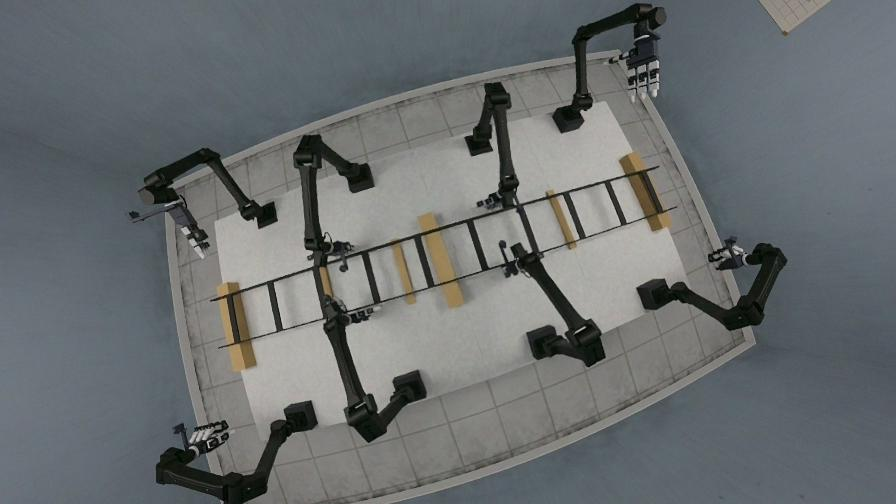

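>>> move(arm2={"joints":{"joint2_rad":1.545},"min_time_s":2}, arm3={"joints":{"joint2_rad":1.635},"min_time_s":2}, arm6={"joints":{"joint2_rad":1.74},"min_time_s":2}, arm7={"joints":{"joint2_rad":1.65},"min_time_s":2})

Scene clock: 216.90 s.
Joint torques (N m): arm1=[1.14 1.26 8.49 2.03 0 0.02] | arm2=[-1.03 -21.19 17.59 0.77 0.09 -0.06] | arm3=[2.67 -24.35 15.13 0.91 -0.68 -0.04] | arm4=[-1.67 0.62 8.24 2.67 0.14 -0.11] | arm5=[0.85 -5.25 11.66 0.38 0.45 0.14] | arm6=[-0.03 -15.15 14.13 1.33 0.66 -0.07] | arm7=[1.2 -23.18 13.41 -0.18 0.3 -0.02] | arm8=[-0.62 -7.24 15.36 -0.23 -0.37 0.01]
Motor temperatures (°C): arm1=[33 33 49 29 30 30] | arm2=[34 49 62 32 29 33] | arm3=[34 48 58 30 35 31] | arm4=[32 35 50 33 28 31] | arm5=[31 35 61 28 33 28] | arm6=[29 42 48 29 31 30] | arm7=[35 51 49 30 32 29] | arm8=[33 40 59 30 29 29]
Heat: arm1: hottest joint3_rad 49 °C; arm2: hottest joint3_rad 62 °C; arm3: hottest joint3_rad 58 °C; arm4: hottest joint3_rad 50 °C; arm5: hottest joint3_rad 61 °C; arm6: hottest joint3_rad 48 °C; arm7: hottest joint2_rad 51 °C; arm8: hottest joint3_rad 59 °C.
move: arm2 done; arm3 done; arm6 done; arm7 done
Joint velocities: within noise
arm1, arm4, arm5, arm8: as last shown
arm2.joint_positions: joint1_rad=-0.127 joint2_rad=+1.634 joint3_rad=+1.306 joint4_rad=-1.204 joint5_rad=-0.001 joint6_rad=-0.149 hand_index_mcp=+0.805 hand_index_abd=-0.001 hand_index_pip=+0.445 hand_index_dip=-0.809 hand_middle_mcp=+0.798 hand_middle_abd=+0.000 hand_middle_pip=+0.436 hand_middle_dip=-0.803 hand_ring_mcp=+0.789 hand_ring_abd=+0.000 hand_ring_pip=+0.437 hand_ring_dip=-0.801 hand_thumb_cmc=+0.715 hand_thumb_axl=+0.677 hand_thumb_mcp=+0.223 hand_thumb_ipl=+0.168 hand_current_limit=+0.750 hand_speed=-0.600
arm2.joint_status: all done
arm2.hand_state: blocked,goal,blocked,blocked,blocked,goal,blocked,blocked,blocked,goal,blocked,blocked,goal,goal,goal,goal
arm2.index_mcp_current_ma: 270
arm2.index_abd_current_ma: -1
arm2.index_pip_current_ma: 246
arm2.index_dip_current_ma: 274
arm2.middle_mcp_current_ma: 241
arm2.middle_abd_current_ma: 0
arm2.middle_pip_current_ma: 213
arm2.middle_dip_current_ma: 300
arm2.ring_mcp_current_ma: 202
arm2.ring_abd_current_ma: 0
arm2.ring_pip_current_ma: 217
arm2.ring_dip_current_ma: 308
arm2.thumb_cmc_current_ma: 0
arm2.thumb_axl_current_ma: 0
arm2.thumb_mcp_current_ma: -3
arm2.thumb_ipl_current_ma: 0
arm2.hand_goal_index_mcp: 0.720
arm2.hand_goal_index_abd: 0.000
arm2.hand_goal_index_pip: 0.360
arm2.hand_goal_index_dip: -0.900
arm2.hand_goal_middle_mcp: 0.720
arm2.hand_goal_middle_abd: 0.000
arm2.hand_goal_middle_pip: 0.360
arm2.hand_goal_middle_dip: -0.900
arm2.hand_goal_ring_mcp: 0.720
arm2.hand_goal_ring_abd: 0.000
arm2.hand_goal_ring_pip: 0.360
arm2.hand_goal_ring_dip: -0.900
arm2.hand_goal_thumb_cmc: 0.714
arm2.hand_goal_thumb_axl: 0.678
arm2.hand_goal_thumb_mcp: 0.226
arm2.hand_goal_thumb_ipl: 0.168
arm2.on_its_own: joint3_rad reads +1.306 and still pushes toward +1.400 since a time_out
arm2.hand: x=+0.3333 y=+0.0960 z=+0.8777 quat_wxyz=(+0.026, +1.000, +0.000, -0.003) (m; scene frame)
arm2.hand_target: x=+0.3288 y=+0.0712 z=+0.9751 quat_wxyz=(+0.118, +0.993, +0.000, -0.017) (m; scene frame)
arm2.hand_status: not commanded
arm3.joint_positions: joint1_rad=-0.390 joint2_rad=+1.729 joint3_rad=+1.304 joint4_rad=-1.161 joint5_rad=+0.031 joint6_rad=-0.381 hand_index_mcp=+0.809 hand_index_abd=-0.001 hand_index_pip=+0.453 hand_index_dip=-0.831 hand_middle_mcp=+0.806 hand_middle_abd=+0.002 hand_middle_pip=+0.441 hand_middle_dip=-0.809 hand_ring_mcp=+0.809 hand_ring_abd=+0.004 hand_ring_pip=+0.446 hand_ring_dip=-0.812 hand_thumb_cmc=+0.715 hand_thumb_axl=+0.677 hand_thumb_mcp=+0.223 hand_thumb_ipl=+0.168 hand_current_limit=+0.750 hand_speed=-0.600
arm3.joint_status: all done
arm3.hand_state: blocked,goal,blocked,blocked,blocked,goal,blocked,blocked,blocked,goal,blocked,blocked,goal,goal,goal,goal
arm3.index_mcp_current_ma: 192
arm3.index_abd_current_ma: 0
arm3.index_pip_current_ma: 188
arm3.index_dip_current_ma: 116
arm3.middle_mcp_current_ma: 181
arm3.middle_abd_current_ma: 0
arm3.middle_pip_current_ma: 148
arm3.middle_dip_current_ma: 183
arm3.ring_mcp_current_ma: 192
arm3.ring_abd_current_ma: 1
arm3.ring_pip_current_ma: 165
arm3.ring_dip_current_ma: 174
arm3.thumb_cmc_current_ma: 0
arm3.thumb_axl_current_ma: 0
arm3.thumb_mcp_current_ma: -1
arm3.thumb_ipl_current_ma: 0
arm3.hand_goal_index_mcp: 0.720
arm3.hand_goal_index_abd: 0.000
arm3.hand_goal_index_pip: 0.360
arm3.hand_goal_index_dip: -0.900
arm3.hand_goal_middle_mcp: 0.720
arm3.hand_goal_middle_abd: 0.000
arm3.hand_goal_middle_pip: 0.360
arm3.hand_goal_middle_dip: -0.900
arm3.hand_goal_ring_mcp: 0.720
arm3.hand_goal_ring_abd: 0.000
arm3.hand_goal_ring_pip: 0.360
arm3.hand_goal_ring_dip: -0.900
arm3.hand_goal_thumb_cmc: 0.714
arm3.hand_goal_thumb_axl: 0.678
arm3.hand_goal_thumb_mcp: 0.226
arm3.hand_goal_thumb_ipl: 0.168
arm3.on_its_own: joint3_rad reads +1.304 and still pushes toward +1.410 since a time_out
arm3.hand: x=-0.6129 y=+0.1230 z=+0.8650 quat_wxyz=(-0.011, +1.000, -0.013, -0.005) (m; scene frame)
arm3.hand_target: x=-0.6167 y=+0.0787 z=+0.9726 quat_wxyz=(+0.095, +0.995, -0.001, -0.038) (m; scene frame)
arm3.hand_status: not commanded
arm6.joint_positions: joint1_rad=+0.257 joint2_rad=+1.757 joint3_rad=+1.313 joint4_rad=-1.122 joint5_rad=-0.011 joint6_rad=+0.289 hand_index_mcp=+0.843 hand_index_abd=+0.002 hand_index_pip=+0.436 hand_index_dip=-0.844 hand_middle_mcp=+0.850 hand_middle_abd=+0.003 hand_middle_pip=+0.439 hand_middle_dip=-0.835 hand_ring_mcp=-0.774 hand_ring_abd=+0.001 hand_ring_pip=+0.578 hand_ring_dip=+0.503 hand_thumb_cmc=+0.715 hand_thumb_axl=+0.677 hand_thumb_mcp=+0.223 hand_thumb_ipl=+0.168 hand_current_limit=+0.750 hand_speed=-0.600
arm6.joint_status: all done
arm6.hand_state: blocked,goal,blocked,blocked,blocked,goal,blocked,blocked,blocked,goal,overload,goal,goal,goal,goal,goal
arm6.index_mcp_current_ma: 354
arm6.index_abd_current_ma: 3
arm6.index_pip_current_ma: 254
arm6.index_dip_current_ma: 176
arm6.middle_mcp_current_ma: 390
arm6.middle_abd_current_ma: 4
arm6.middle_pip_current_ma: 268
arm6.middle_dip_current_ma: 212
arm6.ring_mcp_current_ma: -65
arm6.ring_abd_current_ma: 1
arm6.ring_pip_current_ma: 0
arm6.ring_dip_current_ma: 4
arm6.thumb_cmc_current_ma: 1
arm6.thumb_axl_current_ma: -1
arm6.thumb_mcp_current_ma: -5
arm6.thumb_ipl_current_ma: 0
arm6.hand_goal_index_mcp: 0.750
arm6.hand_goal_index_abd: 0.000
arm6.hand_goal_index_pip: 0.360
arm6.hand_goal_index_dip: -0.900
arm6.hand_goal_middle_mcp: 0.750
arm6.hand_goal_middle_abd: 0.000
arm6.hand_goal_middle_pip: 0.360
arm6.hand_goal_middle_dip: -0.900
arm6.hand_goal_ring_mcp: -0.750
arm6.hand_goal_ring_abd: 0.000
arm6.hand_goal_ring_pip: 0.576
arm6.hand_goal_ring_dip: 0.500
arm6.hand_goal_thumb_cmc: 0.714
arm6.hand_goal_thumb_axl: 0.678
arm6.hand_goal_thumb_mcp: 0.226
arm6.hand_goal_thumb_ipl: 0.168
arm6.hand: x=-0.5725 y=-0.0908 z=+0.8673 quat_wxyz=(-0.008, +0.002, +1.000, +0.006) (m; scene frame)
arm6.hand_target: x=-0.5771 y=-0.0590 z=+0.9097 quat_wxyz=(-0.016, +0.001, +0.998, +0.059) (m; scene frame)
arm6.hand_status: not commanded
arm7.joint_positions: joint1_rad=+0.141 joint2_rad=+1.738 joint3_rad=+1.233 joint4_rad=-1.103 joint5_rad=-0.005 joint6_rad=+0.105 hand_index_mcp=+0.805 hand_index_abd=-0.004 hand_index_pip=-0.676 hand_index_dip=+0.485 hand_middle_mcp=+0.803 hand_middle_abd=-0.003 hand_middle_pip=-0.680 hand_middle_dip=+0.493 hand_ring_mcp=+0.794 hand_ring_abd=-0.003 hand_ring_pip=-0.676 hand_ring_dip=+0.494 hand_thumb_cmc=+0.708 hand_thumb_axl=+0.677 hand_thumb_mcp=+0.221 hand_thumb_ipl=+0.168 hand_current_limit=+0.750 hand_speed=-0.600
arm7.joint_status: all done
arm7.hand_state: blocked,goal,blocked,goal,blocked,goal,blocked,goal,blocked,goal,blocked,goal,goal,goal,goal,goal
arm7.index_mcp_current_ma: 198
arm7.index_abd_current_ma: -7
arm7.index_pip_current_ma: 285
arm7.index_dip_current_ma: 13
arm7.middle_mcp_current_ma: 188
arm7.middle_abd_current_ma: -7
arm7.middle_pip_current_ma: 265
arm7.middle_dip_current_ma: 36
arm7.ring_mcp_current_ma: 148
arm7.ring_abd_current_ma: -6
arm7.ring_pip_current_ma: 283
arm7.ring_dip_current_ma: 41
arm7.thumb_cmc_current_ma: -5
arm7.thumb_axl_current_ma: -2
arm7.thumb_mcp_current_ma: -31
arm7.thumb_ipl_current_ma: -1
arm7.hand_goal_index_mcp: 0.754
arm7.hand_goal_index_abd: 0.000
arm7.hand_goal_index_pip: -0.750
arm7.hand_goal_index_dip: 0.480
arm7.hand_goal_middle_mcp: 0.754
arm7.hand_goal_middle_abd: 0.000
arm7.hand_goal_middle_pip: -0.750
arm7.hand_goal_middle_dip: 0.480
arm7.hand_goal_ring_mcp: 0.754
arm7.hand_goal_ring_abd: 0.000
arm7.hand_goal_ring_pip: -0.750
arm7.hand_goal_ring_dip: 0.480
arm7.hand_goal_thumb_cmc: 0.710
arm7.hand_goal_thumb_axl: 0.678
arm7.hand_goal_thumb_mcp: 0.230
arm7.hand_goal_thumb_ipl: 0.168
arm7.on_its_own: joint3_rad reads +1.233 and still pushes toward +1.330 since a time_out
arm7.hand: x=+0.3367 y=-0.0882 z=+0.8546 quat_wxyz=(+0.000, -0.001, +1.000, -0.020) (m; scene frame)
arm7.hand_target: x=+0.3379 y=-0.0509 z=+0.9448 quat_wxyz=(-0.006, +0.000, +0.998, +0.064) (m; scene frame)
arm7.hand_status: not commanded
pictures: none


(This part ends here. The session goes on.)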